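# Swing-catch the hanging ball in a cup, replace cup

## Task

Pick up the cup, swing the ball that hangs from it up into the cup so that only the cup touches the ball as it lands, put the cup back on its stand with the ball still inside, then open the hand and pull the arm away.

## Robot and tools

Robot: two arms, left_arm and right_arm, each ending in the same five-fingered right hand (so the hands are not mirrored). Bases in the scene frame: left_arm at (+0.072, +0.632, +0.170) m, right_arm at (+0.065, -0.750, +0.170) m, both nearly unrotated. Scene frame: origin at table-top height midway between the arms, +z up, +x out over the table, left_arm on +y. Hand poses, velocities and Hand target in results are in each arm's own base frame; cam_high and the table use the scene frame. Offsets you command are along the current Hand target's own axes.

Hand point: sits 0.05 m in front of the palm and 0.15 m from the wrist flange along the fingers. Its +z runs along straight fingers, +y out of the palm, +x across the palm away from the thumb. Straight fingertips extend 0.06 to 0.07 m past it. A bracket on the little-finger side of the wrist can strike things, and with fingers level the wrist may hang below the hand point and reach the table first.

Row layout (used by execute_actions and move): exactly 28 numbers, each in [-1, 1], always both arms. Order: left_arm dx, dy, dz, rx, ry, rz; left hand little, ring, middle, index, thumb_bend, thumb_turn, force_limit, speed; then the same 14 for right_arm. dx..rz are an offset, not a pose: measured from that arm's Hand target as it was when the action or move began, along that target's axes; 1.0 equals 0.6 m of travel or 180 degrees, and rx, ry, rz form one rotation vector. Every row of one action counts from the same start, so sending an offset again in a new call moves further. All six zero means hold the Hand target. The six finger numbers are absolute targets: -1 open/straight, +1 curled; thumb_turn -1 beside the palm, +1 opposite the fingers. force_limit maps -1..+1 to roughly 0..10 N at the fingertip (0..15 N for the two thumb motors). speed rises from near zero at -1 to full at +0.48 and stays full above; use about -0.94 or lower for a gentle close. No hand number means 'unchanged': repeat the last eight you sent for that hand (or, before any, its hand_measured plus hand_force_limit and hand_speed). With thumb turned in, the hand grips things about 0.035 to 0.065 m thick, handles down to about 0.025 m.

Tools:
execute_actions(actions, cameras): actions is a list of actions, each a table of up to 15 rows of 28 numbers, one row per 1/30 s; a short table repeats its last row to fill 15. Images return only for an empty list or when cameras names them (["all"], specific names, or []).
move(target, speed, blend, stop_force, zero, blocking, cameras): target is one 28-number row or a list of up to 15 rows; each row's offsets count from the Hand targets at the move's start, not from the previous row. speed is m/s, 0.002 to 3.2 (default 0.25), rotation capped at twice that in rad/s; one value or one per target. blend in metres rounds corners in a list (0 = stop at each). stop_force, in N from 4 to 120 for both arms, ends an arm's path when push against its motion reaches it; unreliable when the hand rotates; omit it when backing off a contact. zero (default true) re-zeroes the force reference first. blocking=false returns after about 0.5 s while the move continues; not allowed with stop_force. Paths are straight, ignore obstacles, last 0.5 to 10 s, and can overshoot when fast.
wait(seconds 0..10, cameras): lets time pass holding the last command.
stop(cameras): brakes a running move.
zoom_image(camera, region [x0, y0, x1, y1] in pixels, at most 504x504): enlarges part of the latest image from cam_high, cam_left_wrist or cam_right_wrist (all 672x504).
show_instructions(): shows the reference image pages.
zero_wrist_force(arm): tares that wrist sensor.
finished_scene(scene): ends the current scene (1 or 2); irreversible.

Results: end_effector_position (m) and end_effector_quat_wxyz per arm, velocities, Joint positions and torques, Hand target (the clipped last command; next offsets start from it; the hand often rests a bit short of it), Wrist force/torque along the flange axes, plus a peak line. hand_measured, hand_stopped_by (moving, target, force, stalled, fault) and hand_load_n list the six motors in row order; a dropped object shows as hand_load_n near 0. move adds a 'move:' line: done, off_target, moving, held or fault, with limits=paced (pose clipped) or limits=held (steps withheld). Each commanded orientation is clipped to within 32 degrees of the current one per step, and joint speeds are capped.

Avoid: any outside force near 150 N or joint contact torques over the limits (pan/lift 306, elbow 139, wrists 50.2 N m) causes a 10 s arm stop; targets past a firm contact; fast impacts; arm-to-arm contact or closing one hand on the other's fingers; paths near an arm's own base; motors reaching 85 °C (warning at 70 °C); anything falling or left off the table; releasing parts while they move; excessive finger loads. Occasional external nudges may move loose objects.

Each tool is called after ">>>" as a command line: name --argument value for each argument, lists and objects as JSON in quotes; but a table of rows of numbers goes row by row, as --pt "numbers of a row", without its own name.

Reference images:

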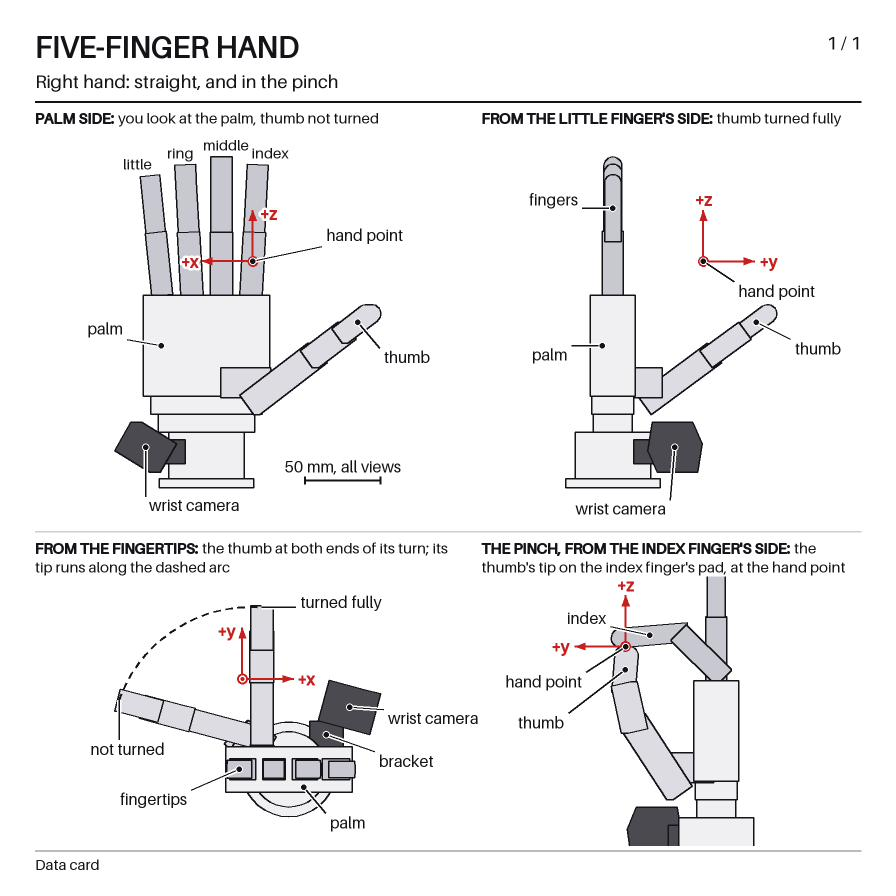

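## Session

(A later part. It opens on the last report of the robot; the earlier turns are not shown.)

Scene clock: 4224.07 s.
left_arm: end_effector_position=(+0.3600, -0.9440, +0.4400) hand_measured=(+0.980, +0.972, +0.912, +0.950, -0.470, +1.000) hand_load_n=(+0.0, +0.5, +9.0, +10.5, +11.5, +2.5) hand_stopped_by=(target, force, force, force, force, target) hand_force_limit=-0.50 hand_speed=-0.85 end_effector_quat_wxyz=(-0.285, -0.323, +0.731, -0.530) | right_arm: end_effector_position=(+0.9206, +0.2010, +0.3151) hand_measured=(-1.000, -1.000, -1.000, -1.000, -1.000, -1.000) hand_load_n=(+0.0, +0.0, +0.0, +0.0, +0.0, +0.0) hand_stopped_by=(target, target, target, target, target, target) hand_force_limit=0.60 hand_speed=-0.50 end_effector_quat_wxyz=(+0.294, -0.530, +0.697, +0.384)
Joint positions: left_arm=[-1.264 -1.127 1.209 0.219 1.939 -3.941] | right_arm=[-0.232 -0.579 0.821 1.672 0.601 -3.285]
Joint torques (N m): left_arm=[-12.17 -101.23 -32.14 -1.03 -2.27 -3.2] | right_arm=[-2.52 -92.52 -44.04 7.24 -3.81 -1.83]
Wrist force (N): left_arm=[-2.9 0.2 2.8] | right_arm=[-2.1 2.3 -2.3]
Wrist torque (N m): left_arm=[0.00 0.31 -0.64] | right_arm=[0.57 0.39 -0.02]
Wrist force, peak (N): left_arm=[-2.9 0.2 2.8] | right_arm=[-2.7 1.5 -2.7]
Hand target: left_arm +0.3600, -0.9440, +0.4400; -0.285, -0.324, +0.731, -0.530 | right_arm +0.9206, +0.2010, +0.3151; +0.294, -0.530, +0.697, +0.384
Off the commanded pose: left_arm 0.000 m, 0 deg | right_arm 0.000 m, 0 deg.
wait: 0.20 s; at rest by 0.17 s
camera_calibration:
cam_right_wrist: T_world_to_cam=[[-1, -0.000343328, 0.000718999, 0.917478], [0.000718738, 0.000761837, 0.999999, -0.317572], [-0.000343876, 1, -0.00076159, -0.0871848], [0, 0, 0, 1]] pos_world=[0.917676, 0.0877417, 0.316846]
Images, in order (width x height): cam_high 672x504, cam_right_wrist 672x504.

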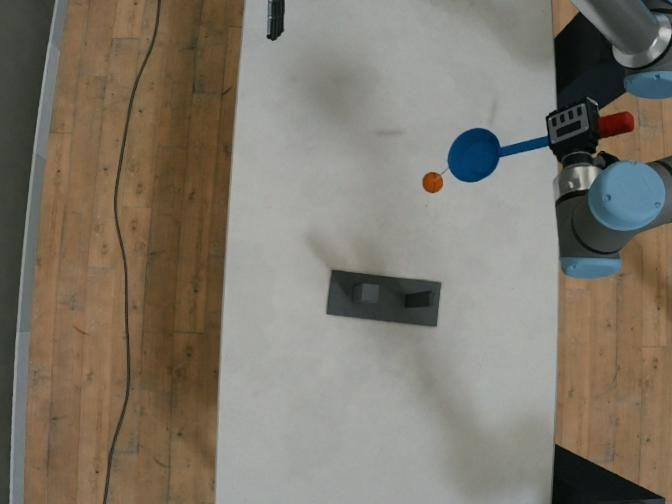

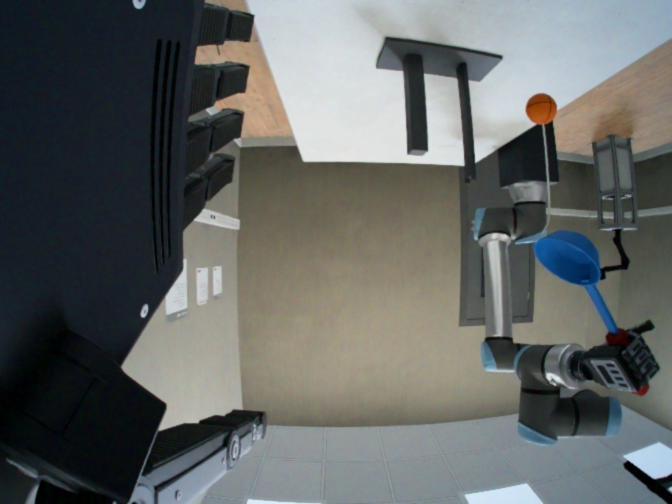

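>>> execute_actions --actions '[[[0,0,0,0,0,0,0.98,0.98,0.97,0.97,0.89,1,-0.5,-0.85,0,0,0,0,0,0,-1,-1,-1,-1,-1,-1,0.6,-0.5],[0,0,0,0,0,0,0.98,0.98,0.97,0.97,0.89,1,-0.5,-0.85,0,0,0,0,0,0,-1,-1,-1,-1,-1,-1,0.6,-0.5],[0,0,0,0,0,0,0.98,0.98,0.97,0.97,0.89,1,-0.5,-0.85,0,0,0,0,0,0,-1,-1,-1,-1,-1,-1,0.6,-0.5],[0.0223,0.0325,-0.0082,0,0,0,0.98,0.98,0.97,0.97,0.89,1,-0.5,-0.85,0,0,0,0,0,0,-1,-1,-1,-1,-1,-1,0.6,-0.5],[0.0427,0.0602,-0.0113,0,0,0,0.98,0.98,0.97,0.97,0.89,1,-0.5,-0.85,0,0,0,0,0,0,-1,-1,-1,-1,-1,-1,0.6,-0.5],[0.0486,0.0652,-0.0059,0,0,0,0.98,0.98,0.97,0.97,0.89,1,-0.5,-0.85,0,0,0,0,0,0,-1,-1,-1,-1,-1,-1,0.6,-0.5],[0.0641,0.0848,-0.0051,0,0,0,0.98,0.98,0.97,0.97,0.89,1,-0.5,-0.85,0,0,0,0,0,0,-1,-1,-1,-1,-1,-1,0.6,-0.5],[0.0796,0.1044,-0.0043,0,0,0,0.98,0.98,0.97,0.97,0.89,1,-0.5,-0.85,0,0,0,0,0,0,-1,-1,-1,-1,-1,-1,0.6,-0.5],[0.0952,0.1240,-0.0035,0,0,0,0.98,0.98,0.97,0.97,0.89,1,-0.5,-0.85,0,0,0,0,0,0,-1,-1,-1,-1,-1,-1,0.6,-0.5],[0.1107,0.1436,-0.0027,0,0,0,0.98,0.98,0.97,0.97,0.89,1,-0.5,-0.85,0,0,0,0,0,0,-1,-1,-1,-1,-1,-1,0.6,-0.5],[0.1262,0.1632,-0.0020,0,0,0,0.98,0.98,0.97,0.97,0.89,1,-0.5,-0.85,0,0,0,0,0,0,-1,-1,-1,-1,-1,-1,0.6,-0.5],[0.1417,0.1828,-0.0012,0,0,0,0.98,0.98,0.97,0.97,0.89,1,-0.5,-0.85,0,0,0,0,0,0,-1,-1,-1,-1,-1,-1,0.6,-0.5],[0.1573,0.2024,-0.0004,0,0,0,0.98,0.98,0.97,0.97,0.89,1,-0.5,-0.85,0,0,0,0,0,0,-1,-1,-1,-1,-1,-1,0.6,-0.5],[0.1728,0.2220,0.0004,0,0,0,0.98,0.98,0.97,0.97,0.89,1,-0.5,-0.85,0,0,0,0,0,0,-1,-1,-1,-1,-1,-1,0.6,-0.5],[0.1883,0.2416,0.0012,0,0,0,0.98,0.98,0.97,0.97,0.89,1,-0.5,-0.85,0,0,0,0,0,0,-1,-1,-1,-1,-1,-1,0.6,-0.5]],[[-0.0142,-0.0237,0.0117,0,0,0,0.98,0.98,0.97,0.97,0.89,1,-0.5,-0.85,0,0,0,0,0,0,-1,-1,-1,-1,-1,-1,0.6,-0.5],[-0.0317,-0.0497,0.0189,0,0,0,0.98,0.98,0.97,0.97,0.89,1,-0.5,-0.85,0,0,0,0,0,0,-1,-1,-1,-1,-1,-1,0.6,-0.5],[-0.0563,-0.0832,0.0231,0,0,0,0.98,0.98,0.97,0.97,0.89,1,-0.5,-0.85,0,0,0,0,0,0,-1,-1,-1,-1,-1,-1,0.6,-0.5],[-0.0860,-0.1221,0.0246,0,0,0,0.98,0.98,0.97,0.97,0.89,1,-0.5,-0.85,0,0,0,0,0,0,-1,-1,-1,-1,-1,-1,0.6,-0.5],[-0.1159,-0.1596,0.0228,0,0,0,0.98,0.98,0.97,0.97,0.89,1,-0.5,-0.85,0,0,0,0,0,0,-1,-1,-1,-1,-1,-1,0.6,-0.5],[-0.1482,-0.2001,0.0205,0,0,0,0.98,0.98,0.97,0.97,0.89,1,-0.5,-0.85,0,0,0,0,0,0,-1,-1,-1,-1,-1,-1,0.6,-0.5],[-0.1797,-0.2393,0.0176,0,0,0,0.98,0.98,0.97,0.97,0.89,1,-0.5,-0.85,0,0,0,0,0,0,-1,-1,-1,-1,-1,-1,0.6,-0.5],[-0.2139,-0.2824,0.0158,0,0,0,0.98,0.98,0.97,0.97,0.89,1,-0.5,-0.85,0,0,0,0,0,0,-1,-1,-1,-1,-1,-1,0.6,-0.5],[-0.2480,-0.3255,0.0141,0,0,0,0.98,0.98,0.97,0.97,0.89,1,-0.5,-0.85,0,0,0,0,0,0,-1,-1,-1,-1,-1,-1,0.6,-0.5],[-0.2822,-0.3686,0.0124,0,0,0,0.98,0.98,0.97,0.97,0.89,1,-0.5,-0.85,0,0,0,0,0,0,-1,-1,-1,-1,-1,-1,0.6,-0.5],[-0.3163,-0.4117,0.0107,0,0,0,0.98,0.98,0.97,0.97,0.89,1,-0.5,-0.85,0,0,0,0,0,0,-1,-1,-1,-1,-1,-1,0.6,-0.5],[-0.3505,-0.4548,0.0089,0,0,0,0.98,0.98,0.97,0.97,0.89,1,-0.5,-0.85,0,0,0,0,0,0,-1,-1,-1,-1,-1,-1,0.6,-0.5],[-0.3847,-0.4979,0.0072,0,0,0,0.98,0.98,0.97,0.97,0.89,1,-0.5,-0.85,0,0,0,0,0,0,-1,-1,-1,-1,-1,-1,0.6,-0.5],[-0.4188,-0.5410,0.0055,0,0,0,0.98,0.98,0.97,0.97,0.89,1,-0.5,-0.85,0,0,0,0,0,0,-1,-1,-1,-1,-1,-1,0.6,-0.5],[-0.4381,-0.5625,-0.0017,0,0,0,0.98,0.98,0.97,0.97,0.89,1,-0.5,-0.85,0,0,0,0,0,0,-1,-1,-1,-1,-1,-1,0.6,-0.5]],[[-0.0043,-0.0009,-0.0097,0,0,0,0.98,0.98,0.97,0.97,0.89,1,-0.5,-0.85,0,0,0,0,0,0,-1,-1,-1,-1,-1,-1,0.6,-0.5],[-0.0032,0.0035,-0.0162,0,0,0,0.98,0.98,0.97,0.97,0.89,1,-0.5,-0.85,0,0,0,0,0,0,-1,-1,-1,-1,-1,-1,0.6,-0.5],[-0.0047,0.0018,-0.0167,0,0,0,0.98,0.98,0.97,0.97,0.89,1,-0.5,-0.85,0,0,0,0,0,0,-1,-1,-1,-1,-1,-1,0.6,-0.5],[-0.0131,-0.0109,-0.0127,0,0,0,0.98,0.98,0.97,0.97,0.89,1,-0.5,-0.85,0,0,0,0,0,0,-1,-1,-1,-1,-1,-1,0.6,-0.5]]]' --cameras '["cam_high", "cam_right_wrist"]'

>>> wait --seconds 0.03 --cameras '["cam_high", "cam_right_wrist"]'

>>> wait --seconds 0.03 --cameras '["cam_high", "cam_right_wrist"]'

>>> wait --seconds 0.03 --cameras '["cam_high", "cam_right_wrist"]'

>>> wait --seconds 0.03 --cameras '["cam_high", "cam_right_wrist"]'

>>> wait --seconds 0.03 --cameras '["cam_high", "cam_right_wrist"]'

>>> wait --seconds 0.03 --cameras '["cam_high", "cam_right_wrist"]'

>>> wait --seconds 0.2 --cameras '["cam_high", "cam_right_wrist"]'

Scene clock: 4277.93 s.
left_arm: end_effector_position=(+0.5715, -0.9501, +0.4390) hand_measured=(+0.980, +0.972, +0.912, +0.950, -0.470, +1.000) hand_load_n=(+0.0, +1.5, +9.0, +8.0, +11.5, +4.0) hand_stopped_by=(target, force, force, force, force, target) hand_force_limit=-0.50 hand_speed=-0.85 end_effector_quat_wxyz=(-0.285, -0.324, +0.731, -0.530) | right_arm: end_effector_position=(+0.9206, +0.2010, +0.3151) hand_measured=(-1.000, -1.000, -1.000, -1.000, -1.000, -1.000) hand_load_n=(+0.0, +0.0, +0.5, -0.5, +0.0, +0.0) hand_stopped_by=(target, target, target, target, target, target) hand_force_limit=0.60 hand_speed=-0.50 end_effector_quat_wxyz=(+0.294, -0.530, +0.697, +0.384)
Joint positions: left_arm=[-1.042 -0.866 0.8 0.403 2.149 -3.863] | right_arm=[-0.232 -0.579 0.821 1.672 0.601 -3.285]
Joint torques (N m): left_arm=[10.38 -106.05 -54.02 -0.52 0.49 -2.44] | right_arm=[-4.26 -91.83 -44.23 7.29 -3.74 -2.03]
Wrist force (N): left_arm=[-2.8 0.9 3.2] | right_arm=[-2.0 1.7 -2.8]
Wrist torque (N m): left_arm=[-0.07 0.49 -0.81] | right_arm=[0.51 0.39 -0.03]
Wrist force, peak (N): left_arm=[-14.8 -10.2 1.9] | right_arm=[-2.4 1.8 -3.4]
Hand target: left_arm +0.5716, -0.9501, +0.4391; -0.285, -0.324, +0.731, -0.530 | right_arm +0.9206, +0.2010, +0.3151; +0.294, -0.530, +0.697, +0.384
Off the commanded pose: left_arm 0.000 m, 0 deg; position clipped at the end of an earlier action of this call | right_arm 0.000 m, 0 deg.
camera_calibration:
cam_right_wrist: T_world_to_cam=[[-1, -0.000343328, 0.000718999, 0.917478], [0.000718738, 0.000761837, 0.999999, -0.317572], [-0.000343876, 1, -0.00076159, -0.0871848], [0, 0, 0, 1]] pos_world=[0.917676, 0.0877417, 0.316846]
Images, in order (width x height): cam_high 672x504, cam_right_wrist 672x504.

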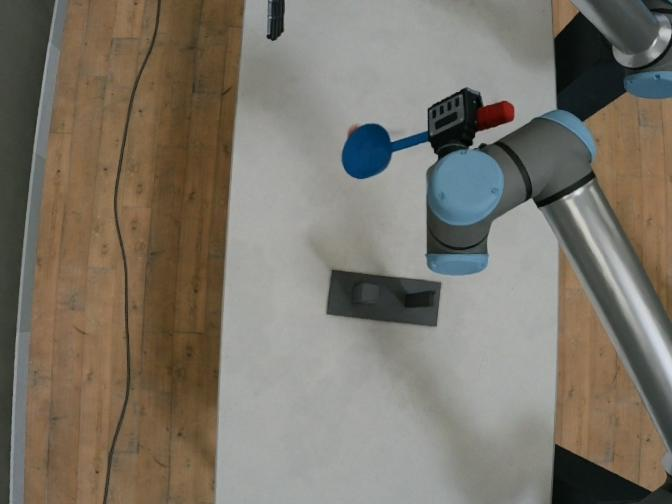

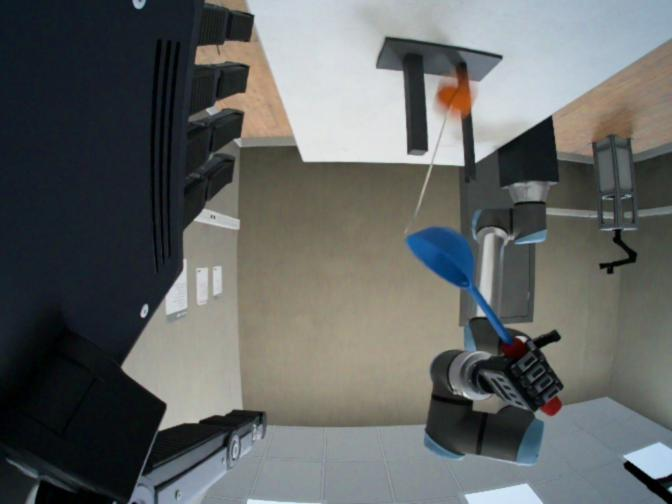

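Scene clock: 4277.97 s.
left_arm: end_effector_position=(+0.5715, -0.9501, +0.4390) hand_measured=(+0.980, +0.972, +0.912, +0.950, -0.470, +1.000) hand_load_n=(+0.0, +0.0, +9.0, +14.0, +11.5, +4.0) hand_stopped_by=(target, force, force, force, force, target) hand_force_limit=-0.50 hand_speed=-0.85 end_effector_quat_wxyz=(-0.285, -0.324, +0.731, -0.530) | right_arm: end_effector_position=(+0.9206, +0.2010, +0.3151) hand_measured=(-1.000, -1.000, -1.000, -1.000, -1.000, -1.000) hand_load_n=(+0.0, +0.5, +0.0, +0.0, +0.0, +0.0) hand_stopped_by=(target, target, target, target, target, target) hand_force_limit=0.60 hand_speed=-0.50 end_effector_quat_wxyz=(+0.294, -0.530, +0.697, +0.384)
Joint positions: left_arm=[-1.042 -0.866 0.8 0.403 2.149 -3.863] | right_arm=[-0.232 -0.579 0.821 1.672 0.601 -3.285]
Joint torques (N m): left_arm=[7.34 -107.1 -50.27 -0.8 1.26 -2.64] | right_arm=[-1.55 -92.98 -44.46 7.11 -3.88 -2.08]
Wrist force (N): left_arm=[-2.9 -1.3 3.2] | right_arm=[-2.1 1.8 -2.3]
Wrist torque (N m): left_arm=[-0.02 0.52 -0.28] | right_arm=[0.48 0.37 -0.04]
Wrist force, peak (N): left_arm=[-2.9 -1.3 3.2] | right_arm=[-2.1 1.8 -2.3]
Hand target: left_arm +0.5716, -0.9501, +0.4391; -0.285, -0.324, +0.731, -0.530 | right_arm +0.9206, +0.2010, +0.3151; +0.294, -0.530, +0.697, +0.384
Off the commanded pose: left_arm 0.000 m, 0 deg | right_arm 0.000 m, 0 deg.
wait: 0.03 s; no rest
camera_calibration:
cam_right_wrist: T_world_to_cam=[[-1, -0.000343328, 0.000718999, 0.917478], [0.000718738, 0.000761837, 0.999999, -0.317572], [-0.000343876, 1, -0.00076159, -0.0871848], [0, 0, 0, 1]] pos_world=[0.917676, 0.0877417, 0.316846]
Images, in order (width x height): cam_high 672x504, cam_right_wrist 672x504.

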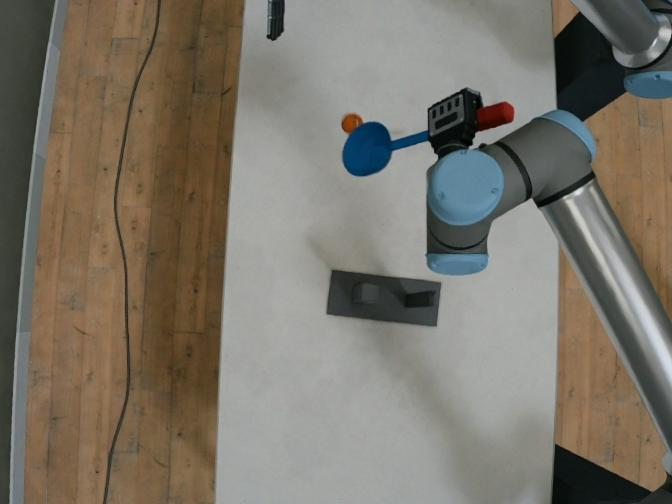

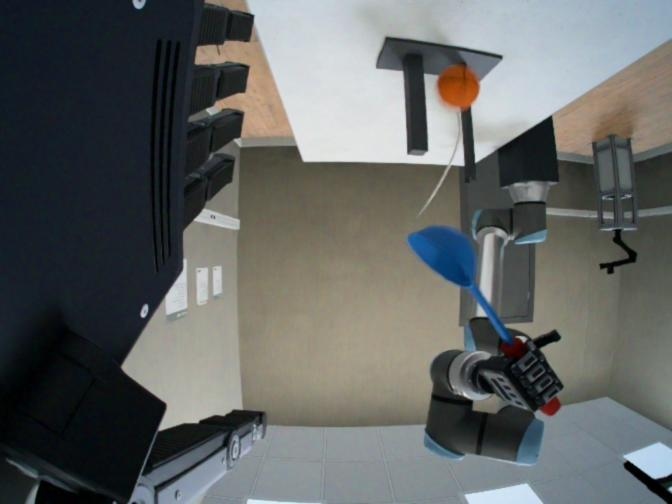

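Scene clock: 4278.00 s.
left_arm: end_effector_position=(+0.5716, -0.9501, +0.4390) hand_measured=(+0.980, +0.972, +0.912, +0.950, -0.470, +1.000) hand_load_n=(+0.0, +1.5, +9.0, +10.0, +11.5, +3.5) hand_stopped_by=(target, force, force, force, force, target) hand_force_limit=-0.50 hand_speed=-0.85 end_effector_quat_wxyz=(-0.285, -0.324, +0.731, -0.530) | right_arm: end_effector_position=(+0.9206, +0.2010, +0.3151) hand_measured=(-1.000, -1.000, -1.000, -1.000, -1.000, -1.000) hand_load_n=(+0.0, +0.0, +0.0, +0.0, +0.0, +0.0) hand_stopped_by=(target, target, target, target, target, target) hand_force_limit=0.60 hand_speed=-0.50 end_effector_quat_wxyz=(+0.294, -0.530, +0.697, +0.384)
Joint positions: left_arm=[-1.042 -0.866 0.799 0.403 2.149 -3.863] | right_arm=[-0.232 -0.579 0.821 1.672 0.601 -3.285]
Joint torques (N m): left_arm=[6.66 -105.81 -53.98 -0.63 1.24 -2.38] | right_arm=[-3.28 -91.6 -44.52 7.13 -3.95 -2.1]
Wrist force (N): left_arm=[-3.2 -0.4 2.7] | right_arm=[-2.1 2.2 -2.5]
Wrist torque (N m): left_arm=[-0.04 0.35 -0.50] | right_arm=[0.57 0.39 -0.02]
Wrist force, peak (N): left_arm=[-3.2 -0.4 2.7] | right_arm=[-2.1 2.2 -2.5]
Hand target: left_arm +0.5716, -0.9501, +0.4391; -0.285, -0.324, +0.731, -0.530 | right_arm +0.9206, +0.2010, +0.3151; +0.294, -0.530, +0.697, +0.384
Off the commanded pose: left_arm 0.000 m, 0 deg | right_arm 0.000 m, 0 deg.
wait: 0.03 s; no rest
camera_calibration:
cam_right_wrist: T_world_to_cam=[[-1, -0.000343328, 0.000718999, 0.917478], [0.000718738, 0.000761837, 0.999999, -0.317572], [-0.000343876, 1, -0.00076159, -0.0871848], [0, 0, 0, 1]] pos_world=[0.917676, 0.0877417, 0.316846]
Images, in order (width x height): cam_high 672x504, cam_right_wrist 672x504.

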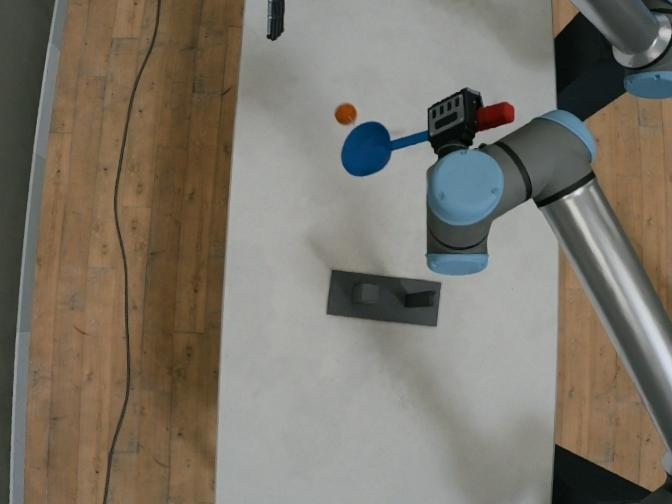

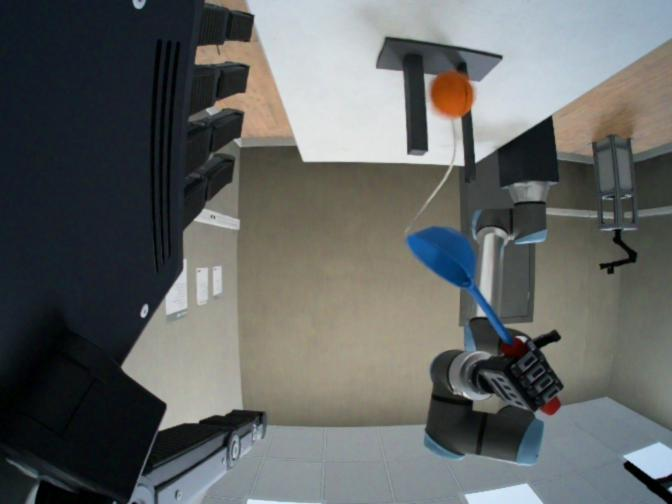

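Scene clock: 4278.03 s.
left_arm: end_effector_position=(+0.5716, -0.9501, +0.4390) hand_measured=(+0.980, +0.972, +0.912, +0.950, -0.470, +1.000) hand_load_n=(+0.0, +0.5, +9.0, +12.0, +11.5, +2.0) hand_stopped_by=(target, force, force, force, force, target) hand_force_limit=-0.50 hand_speed=-0.85 end_effector_quat_wxyz=(-0.285, -0.324, +0.731, -0.530) | right_arm: end_effector_position=(+0.9206, +0.2010, +0.3151) hand_measured=(-1.000, -1.000, -1.000, -1.000, -1.000, -1.000) hand_load_n=(+0.0, +0.0, +0.0, +0.0, +0.0, +0.0) hand_stopped_by=(target, target, target, target, target, target) hand_force_limit=0.60 hand_speed=-0.50 end_effector_quat_wxyz=(+0.294, -0.530, +0.697, +0.384)
Joint positions: left_arm=[-1.042 -0.866 0.799 0.403 2.149 -3.863] | right_arm=[-0.232 -0.579 0.821 1.672 0.601 -3.285]
Joint torques (N m): left_arm=[5.63 -104.03 -53.07 -0.64 1.13 -1.92] | right_arm=[-2.8 -91.13 -43.96 7.18 -3.56 -2.07]
Wrist force (N): left_arm=[-3.0 0.0 2.9] | right_arm=[-2.4 1.7 -2.4]
Wrist torque (N m): left_arm=[-0.02 0.37 -0.53] | right_arm=[0.49 0.43 -0.05]
Wrist force, peak (N): left_arm=[-3.0 0.0 2.9] | right_arm=[-2.4 1.7 -2.4]
Hand target: left_arm +0.5716, -0.9501, +0.4391; -0.285, -0.324, +0.731, -0.530 | right_arm +0.9206, +0.2010, +0.3151; +0.294, -0.530, +0.697, +0.384
Off the commanded pose: left_arm 0.000 m, 0 deg | right_arm 0.000 m, 0 deg.
wait: 0.03 s; no rest
camera_calibration:
cam_right_wrist: T_world_to_cam=[[-1, -0.000343328, 0.000718999, 0.917478], [0.000718738, 0.000761837, 0.999999, -0.317572], [-0.000343876, 1, -0.00076159, -0.0871848], [0, 0, 0, 1]] pos_world=[0.917676, 0.0877417, 0.316846]
Images, in order (width x height): cam_high 672x504, cam_right_wrist 672x504.

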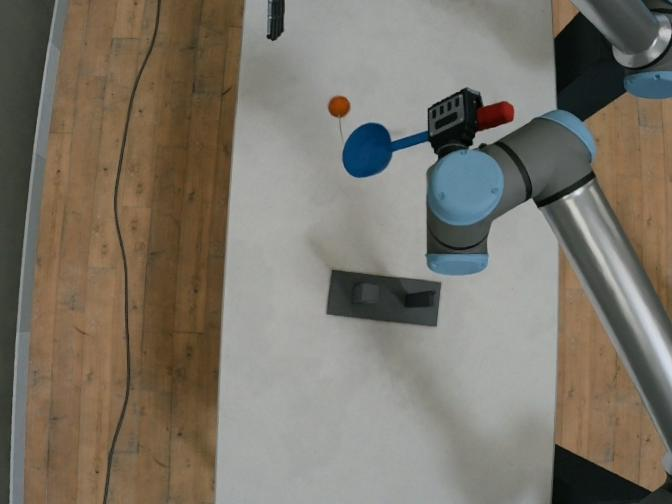

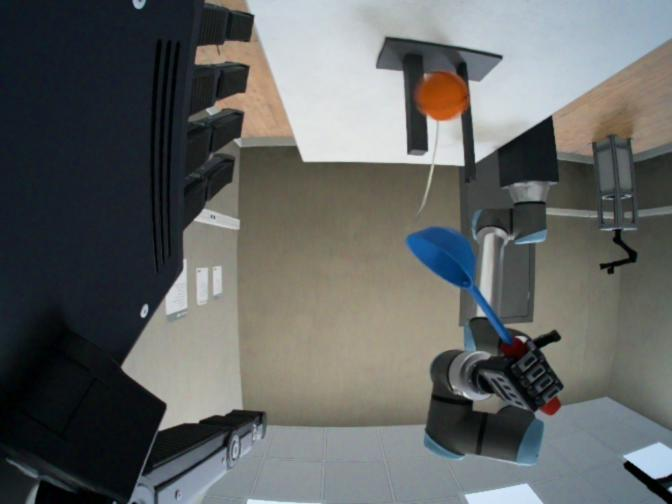

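Scene clock: 4278.07 s.
left_arm: end_effector_position=(+0.5716, -0.9501, +0.4391) hand_measured=(+0.980, +0.972, +0.912, +0.950, -0.470, +1.000) hand_load_n=(+0.0, +1.0, +9.0, +10.0, +11.5, +3.5) hand_stopped_by=(target, force, force, force, force, target) hand_force_limit=-0.50 hand_speed=-0.85 end_effector_quat_wxyz=(-0.285, -0.324, +0.731, -0.530) | right_arm: end_effector_position=(+0.9206, +0.2010, +0.3151) hand_measured=(-1.000, -1.000, -1.000, -1.000, -1.000, -1.000) hand_load_n=(+0.0, +0.0, +0.0, +0.0, -0.5, +0.0) hand_stopped_by=(target, target, target, target, target, target) hand_force_limit=0.60 hand_speed=-0.50 end_effector_quat_wxyz=(+0.294, -0.530, +0.697, +0.384)
Joint positions: left_arm=[-1.042 -0.866 0.799 0.403 2.149 -3.863] | right_arm=[-0.232 -0.579 0.821 1.672 0.601 -3.285]
Joint torques (N m): left_arm=[7.22 -106.14 -54.06 -0.65 1.27 -1.67] | right_arm=[-3.96 -91.87 -44.94 7.05 -3.75 -2.09]
Wrist force (N): left_arm=[-2.6 -0.9 3.1] | right_arm=[-2.1 2.1 -3.0]
Wrist torque (N m): left_arm=[-0.06 0.45 -0.42] | right_arm=[0.57 0.40 -0.02]
Wrist force, peak (N): left_arm=[-2.6 -0.9 3.1] | right_arm=[-2.1 2.1 -3.0]
Hand target: left_arm +0.5716, -0.9501, +0.4391; -0.285, -0.324, +0.731, -0.530 | right_arm +0.9206, +0.2010, +0.3151; +0.294, -0.530, +0.697, +0.384
Off the commanded pose: left_arm 0.000 m, 0 deg | right_arm 0.000 m, 0 deg.
wait: 0.03 s; no rest
camera_calibration:
cam_right_wrist: T_world_to_cam=[[-1, -0.000343328, 0.000718999, 0.917478], [0.000718738, 0.000761837, 0.999999, -0.317572], [-0.000343876, 1, -0.00076159, -0.0871848], [0, 0, 0, 1]] pos_world=[0.917676, 0.0877417, 0.316846]
Images, in order (width x height): cam_high 672x504, cam_right_wrist 672x504.

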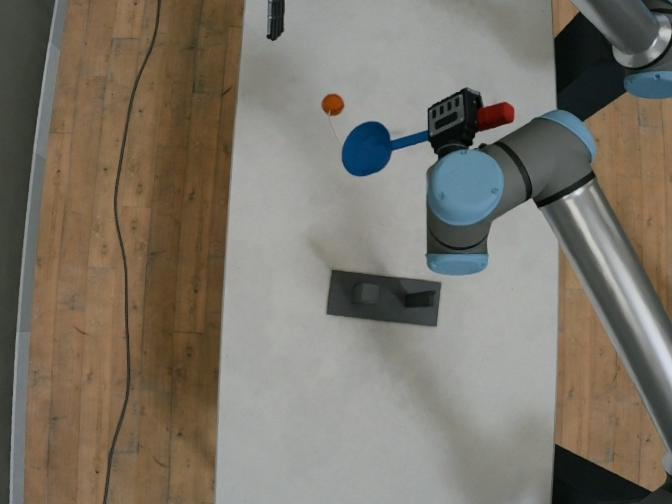

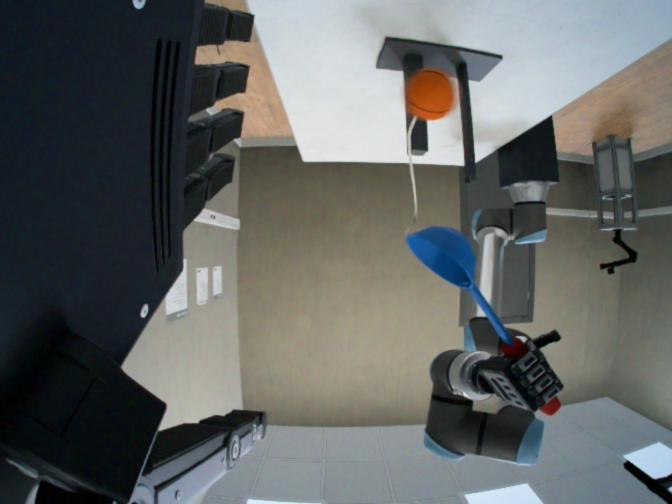

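Scene clock: 4278.10 s.
left_arm: end_effector_position=(+0.5716, -0.9501, +0.4391) hand_measured=(+0.980, +0.972, +0.912, +0.950, -0.470, +1.000) hand_load_n=(+0.0, +0.0, +9.0, +12.0, +11.5, +2.5) hand_stopped_by=(target, force, force, force, force, target) hand_force_limit=-0.50 hand_speed=-0.85 end_effector_quat_wxyz=(-0.285, -0.324, +0.731, -0.530) | right_arm: end_effector_position=(+0.9206, +0.2010, +0.3151) hand_measured=(-1.000, -1.000, -1.000, -1.000, -1.000, -1.000) hand_load_n=(+0.0, +0.0, +0.0, +0.0, +0.0, +0.0) hand_stopped_by=(target, target, target, target, target, target) hand_force_limit=0.60 hand_speed=-0.50 end_effector_quat_wxyz=(+0.294, -0.530, +0.697, +0.384)
Joint positions: left_arm=[-1.042 -0.866 0.799 0.403 2.149 -3.863] | right_arm=[-0.232 -0.579 0.821 1.672 0.601 -3.285]
Joint torques (N m): left_arm=[7.45 -104.22 -54.83 -0.58 1.24 -1.91] | right_arm=[-4.06 -92.56 -43.56 7.14 -3.94 -2.15]
Wrist force (N): left_arm=[-3.4 -0.1 2.8] | right_arm=[-1.9 1.1 -2.6]
Wrist torque (N m): left_arm=[-0.02 0.40 -0.52] | right_arm=[0.41 0.38 -0.04]
Wrist force, peak (N): left_arm=[-3.4 -0.1 2.8] | right_arm=[-1.9 1.1 -2.6]
Hand target: left_arm +0.5716, -0.9501, +0.4391; -0.285, -0.324, +0.731, -0.530 | right_arm +0.9206, +0.2010, +0.3151; +0.294, -0.530, +0.697, +0.384
Off the commanded pose: left_arm 0.000 m, 0 deg | right_arm 0.000 m, 0 deg.
wait: 0.03 s; no rest
camera_calibration:
cam_right_wrist: T_world_to_cam=[[-1, -0.000343328, 0.000718999, 0.917478], [0.000718738, 0.000761837, 0.999999, -0.317572], [-0.000343876, 1, -0.00076159, -0.0871848], [0, 0, 0, 1]] pos_world=[0.917676, 0.0877417, 0.316846]
Images, in order (width x height): cam_high 672x504, cam_right_wrist 672x504.

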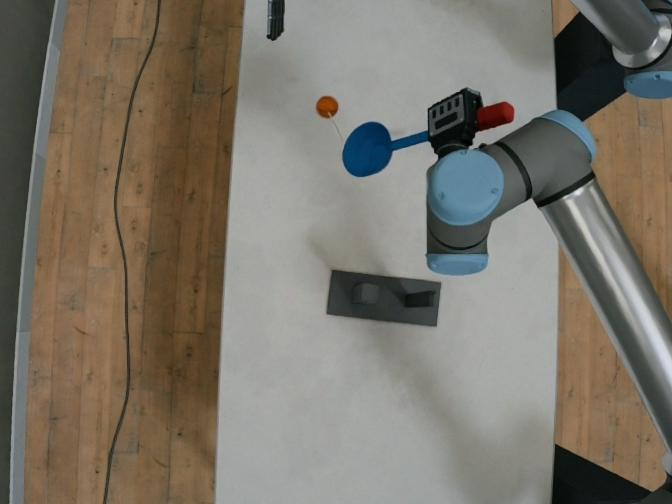

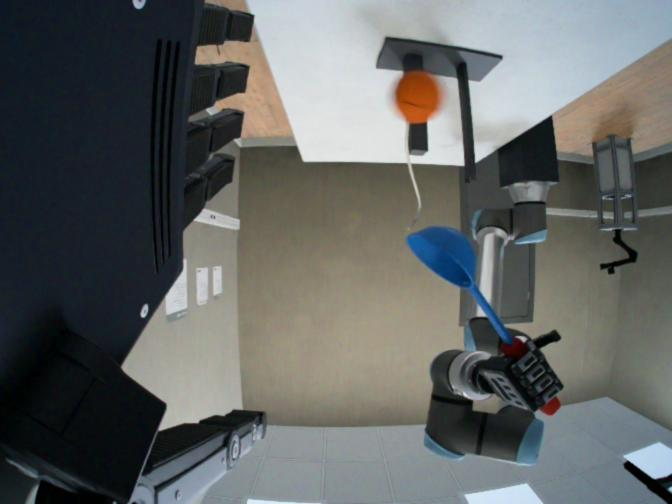

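Scene clock: 4278.13 s.
left_arm: end_effector_position=(+0.5716, -0.9501, +0.4391) hand_measured=(+0.980, +0.972, +0.912, +0.950, -0.470, +1.000) hand_load_n=(+0.0, +0.5, +9.0, +10.0, +11.5, +3.0) hand_stopped_by=(target, force, force, force, force, target) hand_force_limit=-0.50 hand_speed=-0.85 end_effector_quat_wxyz=(-0.285, -0.324, +0.731, -0.530) | right_arm: end_effector_position=(+0.9206, +0.2010, +0.3151) hand_measured=(-1.000, -1.000, -1.000, -1.000, -1.000, -1.000) hand_load_n=(+0.0, +0.0, +0.0, +0.0, +0.0, +0.0) hand_stopped_by=(target, target, target, target, target, target) hand_force_limit=0.60 hand_speed=-0.50 end_effector_quat_wxyz=(+0.294, -0.530, +0.697, +0.384)
Joint positions: left_arm=[-1.042 -0.866 0.799 0.403 2.149 -3.863] | right_arm=[-0.232 -0.579 0.821 1.672 0.601 -3.285]
Joint torques (N m): left_arm=[9.66 -103.39 -54.56 -0.8 1.52 -1.79] | right_arm=[-2.29 -92.06 -44.38 7.3 -3.59 -2.46]
Wrist force (N): left_arm=[-2.8 -0.8 2.3] | right_arm=[-2.3 1.6 -2.9]
Wrist torque (N m): left_arm=[-0.04 0.33 -0.43] | right_arm=[0.50 0.43 -0.05]
Wrist force, peak (N): left_arm=[-2.8 -0.8 2.3] | right_arm=[-2.3 1.6 -2.9]
Hand target: left_arm +0.5716, -0.9501, +0.4391; -0.285, -0.324, +0.731, -0.530 | right_arm +0.9206, +0.2010, +0.3151; +0.294, -0.530, +0.697, +0.384
Off the commanded pose: left_arm 0.000 m, 0 deg | right_arm 0.000 m, 0 deg.
wait: 0.03 s; no rest
camera_calibration:
cam_right_wrist: T_world_to_cam=[[-1, -0.000343328, 0.000718999, 0.917478], [0.000718738, 0.000761837, 0.999999, -0.317572], [-0.000343876, 1, -0.00076159, -0.0871848], [0, 0, 0, 1]] pos_world=[0.917676, 0.0877417, 0.316846]
Images, in order (width x height): cam_high 672x504, cam_right_wrist 672x504.

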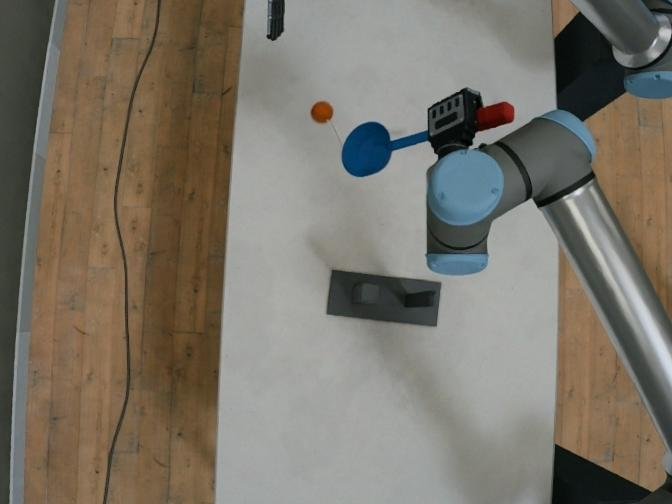

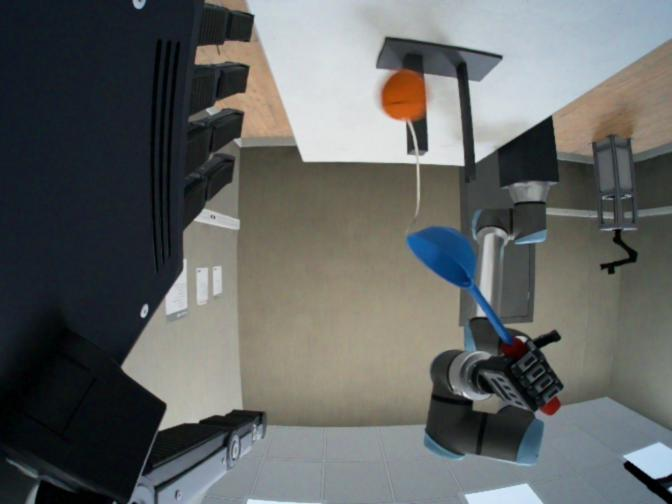

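Scene clock: 4278.33 s.
left_arm: end_effector_position=(+0.5716, -0.9501, +0.4391) hand_measured=(+0.980, +0.972, +0.912, +0.950, -0.470, +1.000) hand_load_n=(+0.0, +0.0, +9.0, +10.5, +11.5, +3.0) hand_stopped_by=(target, force, force, force, force, target) hand_force_limit=-0.50 hand_speed=-0.85 end_effector_quat_wxyz=(-0.285, -0.324, +0.731, -0.530) | right_arm: end_effector_position=(+0.9206, +0.2010, +0.3151) hand_measured=(-1.000, -1.000, -1.000, -1.000, -1.000, -1.000) hand_load_n=(+0.0, +0.0, +0.0, +0.0, +0.0, +0.0) hand_stopped_by=(target, target, target, target, target, target) hand_force_limit=0.60 hand_speed=-0.50 end_effector_quat_wxyz=(+0.294, -0.530, +0.697, +0.384)
Joint positions: left_arm=[-1.042 -0.866 0.799 0.403 2.149 -3.863] | right_arm=[-0.232 -0.579 0.821 1.672 0.601 -3.285]
Joint torques (N m): left_arm=[7.77 -103.34 -54.14 -1.15 1.23 -0.95] | right_arm=[-2.26 -93.52 -44.66 7.39 -3.51 -2]
Wrist force (N): left_arm=[-2.9 0.2 2.8] | right_arm=[-2.2 1.8 -2.2]
Wrist torque (N m): left_arm=[-0.02 0.31 -0.62] | right_arm=[0.49 0.39 -0.03]
Wrist force, peak (N): left_arm=[-3.8 -0.7 2.7] | right_arm=[-2.2 2.4 -2.6]
Hand target: left_arm +0.5716, -0.9501, +0.4391; -0.285, -0.324, +0.731, -0.530 | right_arm +0.9206, +0.2010, +0.3151; +0.294, -0.530, +0.697, +0.384
Off the commanded pose: left_arm 0.000 m, 0 deg | right_arm 0.000 m, 0 deg.
wait: 0.20 s; at rest by 0.17 s
camera_calibration:
cam_right_wrist: T_world_to_cam=[[-1, -0.000343328, 0.000718999, 0.917478], [0.000718738, 0.000761837, 0.999999, -0.317572], [-0.000343876, 1, -0.00076159, -0.0871848], [0, 0, 0, 1]] pos_world=[0.917676, 0.0877417, 0.316846]
Images, in order (width x height): cam_high 672x504, cam_right_wrist 672x504.

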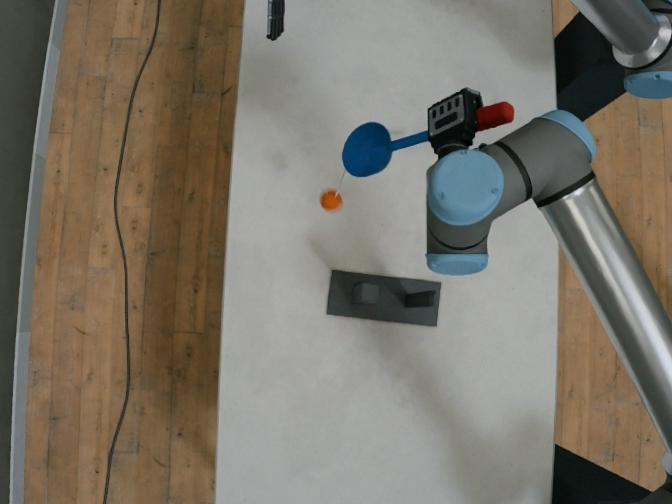

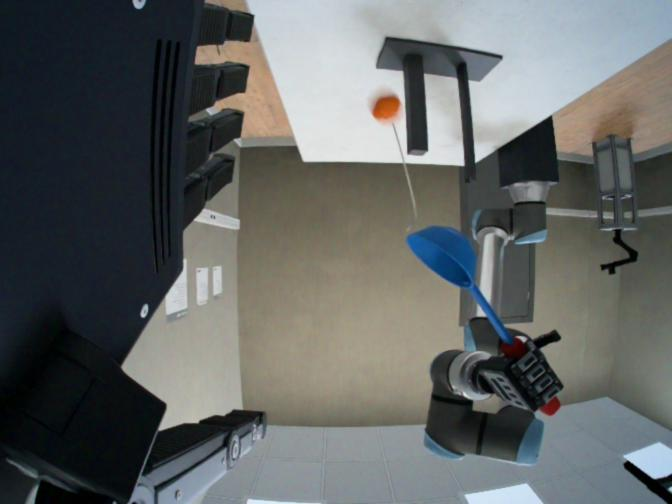

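>>> move --pt "0.1569 0.1980 0.0079 0 0 0 0.98 0.98 0.97 0.97 0.89 1 -0.5 -0.85 0 0 0 0 0 0 -1 -1 -1 -1 -1 -1 0.6 -0.5" --pt "-0.1707 0.4528 0.1273 0 0 0 0.98 0.98 0.97 0.97 0.89 1 -0.5 -0.85 0 0 0 0 0 0 -1 -1 -1 -1 -1 -1 0.6 -0.5" --speed '[0.15, 0.12]'

>>> wait --seconds 1.5 --cameras '["cam_high", "cam_right_wrist"]'

>>> zoom_image --camera "cam_high" --region '[320, 150, 480, 250]'

Scene clock: 4381.67 s.
left_arm: end_effector_position=(+0.4199, -0.9433, +0.1799) hand_measured=(+0.980, +0.972, +0.912, +0.950, -0.470, +1.000) hand_load_n=(+0.0, +0.0, +9.0, +10.5, +11.5, +3.0) hand_stopped_by=(target, force, force, force, force, target) hand_force_limit=-0.50 hand_speed=-0.85 end_effector_quat_wxyz=(-0.285, -0.324, +0.731, -0.529) | right_arm: end_effector_position=(+0.9206, +0.2010, +0.3151) hand_measured=(-1.000, -1.000, -1.000, -1.000, -1.000, -1.000) hand_load_n=(+0.0, +0.0, +0.0, +0.0, +0.0, +0.0) hand_stopped_by=(target, target, target, target, target, target) hand_force_limit=0.60 hand_speed=-0.50 end_effector_quat_wxyz=(+0.294, -0.530, +0.697, +0.384)
Joint positions: left_arm=[-1.194 -0.956 1.417 -0.151 2.005 -3.918] | right_arm=[-0.232 -0.579 0.821 1.672 0.601 -3.285]
Joint torques (N m): left_arm=[-11.59 -101.62 -48.52 -0.36 -1.83 -4.17] | right_arm=[-1.98 -94.25 -44.57 7.55 -4.17 -2.22]
Wrist force (N): left_arm=[-2.7 -0.3 2.6] | right_arm=[-1.8 2.0 -2.7]
Wrist torque (N m): left_arm=[-0.02 0.33 -0.50] | right_arm=[0.55 0.35 -0.01]
Wrist force, peak (N): left_arm=[-4.7 0.6 3.3] | right_arm=[-2.9 2.1 -3.0]
Hand target: left_arm +0.4200, -0.9434, +0.1801; -0.285, -0.324, +0.731, -0.530 | right_arm +0.9206, +0.2010, +0.3151; +0.294, -0.530, +0.697, +0.384
Off the commanded pose: left_arm 0.000 m, 0 deg | right_arm 0.000 m, 0 deg.
move: done

Scene clock: 4383.17 s.
left_arm: end_effector_position=(+0.4200, -0.9434, +0.1801) hand_measured=(+0.980, +0.972, +0.912, +0.950, -0.470, +1.000) hand_load_n=(+0.0, +0.0, +9.0, +10.5, +11.5, +3.0) hand_stopped_by=(target, force, force, force, force, target) hand_force_limit=-0.50 hand_speed=-0.85 end_effector_quat_wxyz=(-0.285, -0.324, +0.731, -0.530) | right_arm: end_effector_position=(+0.9206, +0.2010, +0.3151) hand_measured=(-1.000, -1.000, -1.000, -1.000, -1.000, -1.000) hand_load_n=(+0.0, +0.0, +0.0, +0.0, +0.0, +0.0) hand_stopped_by=(target, target, target, target, target, target) hand_force_limit=0.60 hand_speed=-0.50 end_effector_quat_wxyz=(+0.294, -0.530, +0.697, +0.384)
Joint positions: left_arm=[-1.194 -0.956 1.417 -0.151 2.005 -3.918] | right_arm=[-0.232 -0.579 0.821 1.672 0.601 -3.285]
Joint torques (N m): left_arm=[-7.53 -109.49 -49.58 -0.93 -1.3 -4.53] | right_arm=[-3.99 -91.38 -44.16 7.35 -3.61 -2.26]
Wrist force (N): left_arm=[-2.7 -0.5 2.3] | right_arm=[-2.3 2.0 -2.6]
Wrist torque (N m): left_arm=[-0.05 0.34 -0.51] | right_arm=[0.53 0.42 -0.04]
Wrist force, peak (N): left_arm=[-3.2 -0.6 2.8] | right_arm=[-2.5 2.5 -2.7]
Hand target: left_arm +0.4200, -0.9434, +0.1801; -0.285, -0.324, +0.731, -0.530 | right_arm +0.9206, +0.2010, +0.3151; +0.294, -0.530, +0.697, +0.384
Off the commanded pose: left_arm 0.000 m, 0 deg | right_arm 0.000 m, 0 deg.
wait: 1.50 s; at rest by 0.17 s
camera_calibration:
cam_right_wrist: T_world_to_cam=[[-1, -0.000343328, 0.000718999, 0.917478], [0.000718738, 0.000761837, 0.999999, -0.317572], [-0.000343876, 1, -0.00076159, -0.0871848], [0, 0, 0, 1]] pos_world=[0.917676, 0.0877417, 0.316846]
Images, in order (width x height): cam_high 672x504, cam_right_wrist 672x504.

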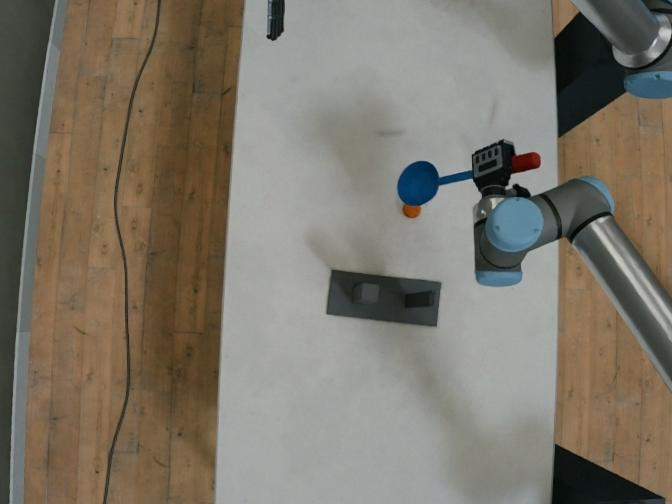

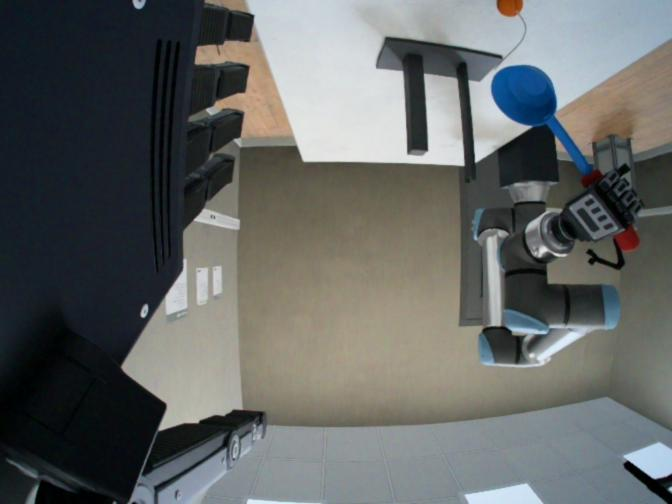

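Scaled by 3.150 from the camera's 672x504 image, which has a finer 960x720 frame.

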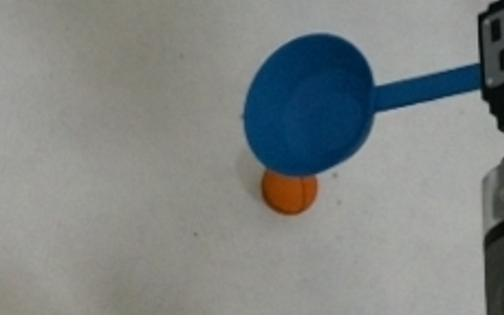

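>>> move --pt "0.0565 0.0839 -0.0241 0 0 0 0.98 0.98 0.97 0.97 0.89 1 -0.5 -0.85 0 0 0 0 0 0 -1 -1 -1 -1 -1 -1 0.6 -0.5" --pt "0.0692 0.0741 -0.0287 0 0 0 0.98 0.98 0.97 0.97 0.89 1 -0.5 -0.85 0 0 0 0 0 0 -1 -1 -1 -1 -1 -1 0.6 -0.5" --speed '[0.03, 0.006]' --cameras '["cam_high"]'

>>> zoom_image --camera "cam_high" --region '[340, 150, 500, 250]'

Scene clock: 4404.83 s.
left_arm: end_effector_position=(+0.3607, -0.9237, +0.1902) hand_measured=(+0.980, +0.972, +0.912, +0.950, -0.470, +1.000) hand_load_n=(+0.0, +0.5, +9.0, +10.5, +11.5, +2.5) hand_stopped_by=(target, force, force, force, force, target) hand_force_limit=-0.50 hand_speed=-0.85 end_effector_quat_wxyz=(-0.285, -0.324, +0.731, -0.530) | right_arm: end_effector_position=(+0.9206, +0.2010, +0.3151) hand_measured=(-1.000, -1.000, -1.000, -1.000, -1.000, -1.000) hand_load_n=(+0.0, -0.5, +0.0, +0.0, +0.0, +0.0) hand_stopped_by=(target, target, target, target, target, target) hand_force_limit=0.60 hand_speed=-0.50 end_effector_quat_wxyz=(+0.294, -0.530, +0.697, +0.384)
Joint positions: left_arm=[-1.255 -1.037 1.53 -0.191 1.947 -3.938] | right_arm=[-0.232 -0.579 0.821 1.672 0.601 -3.285]
Joint torques (N m): left_arm=[3.22 -93.7 -46.6 -0.13 -0.55 3.16] | right_arm=[-3.19 -93.66 -43.72 7.32 -4.21 -2.19]
Wrist force (N): left_arm=[-2.9 -0.2 2.6] | right_arm=[-2.1 1.4 -2.5]
Wrist torque (N m): left_arm=[0.00 0.33 -0.43] | right_arm=[0.44 0.39 -0.05]
Wrist force, peak (N): left_arm=[-3.2 -0.5 3.0] | right_arm=[-2.4 1.8 -3.4]
Hand target: left_arm +0.3607, -0.9237, +0.1901; -0.285, -0.324, +0.731, -0.530 | right_arm +0.9206, +0.2010, +0.3151; +0.294, -0.530, +0.697, +0.384
Off the commanded pose: left_arm 0.000 m, 0 deg | right_arm 0.000 m, 0 deg.
move: done
Images, in order (width x height): cam_high 672x504.

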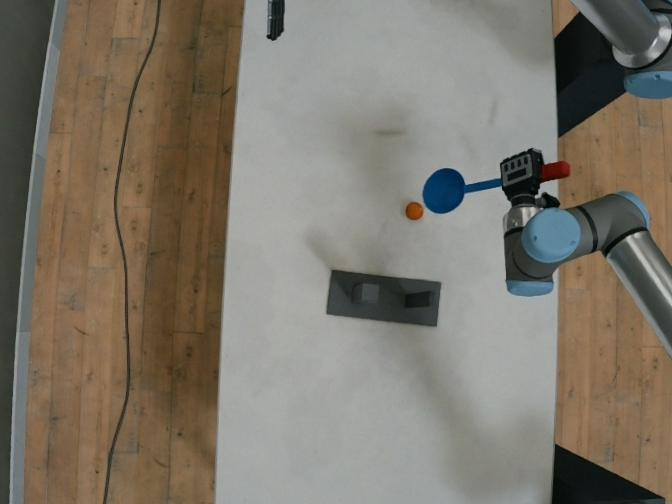

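Scaled by 3.150 from the camera's 672x504 image, which has a finer 960x720 frame.

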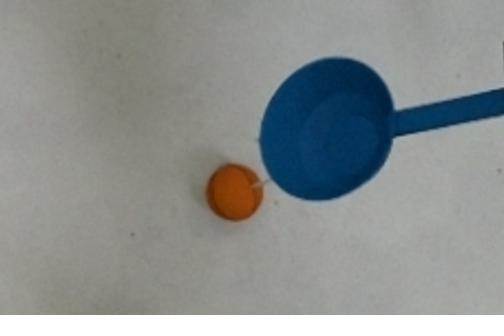

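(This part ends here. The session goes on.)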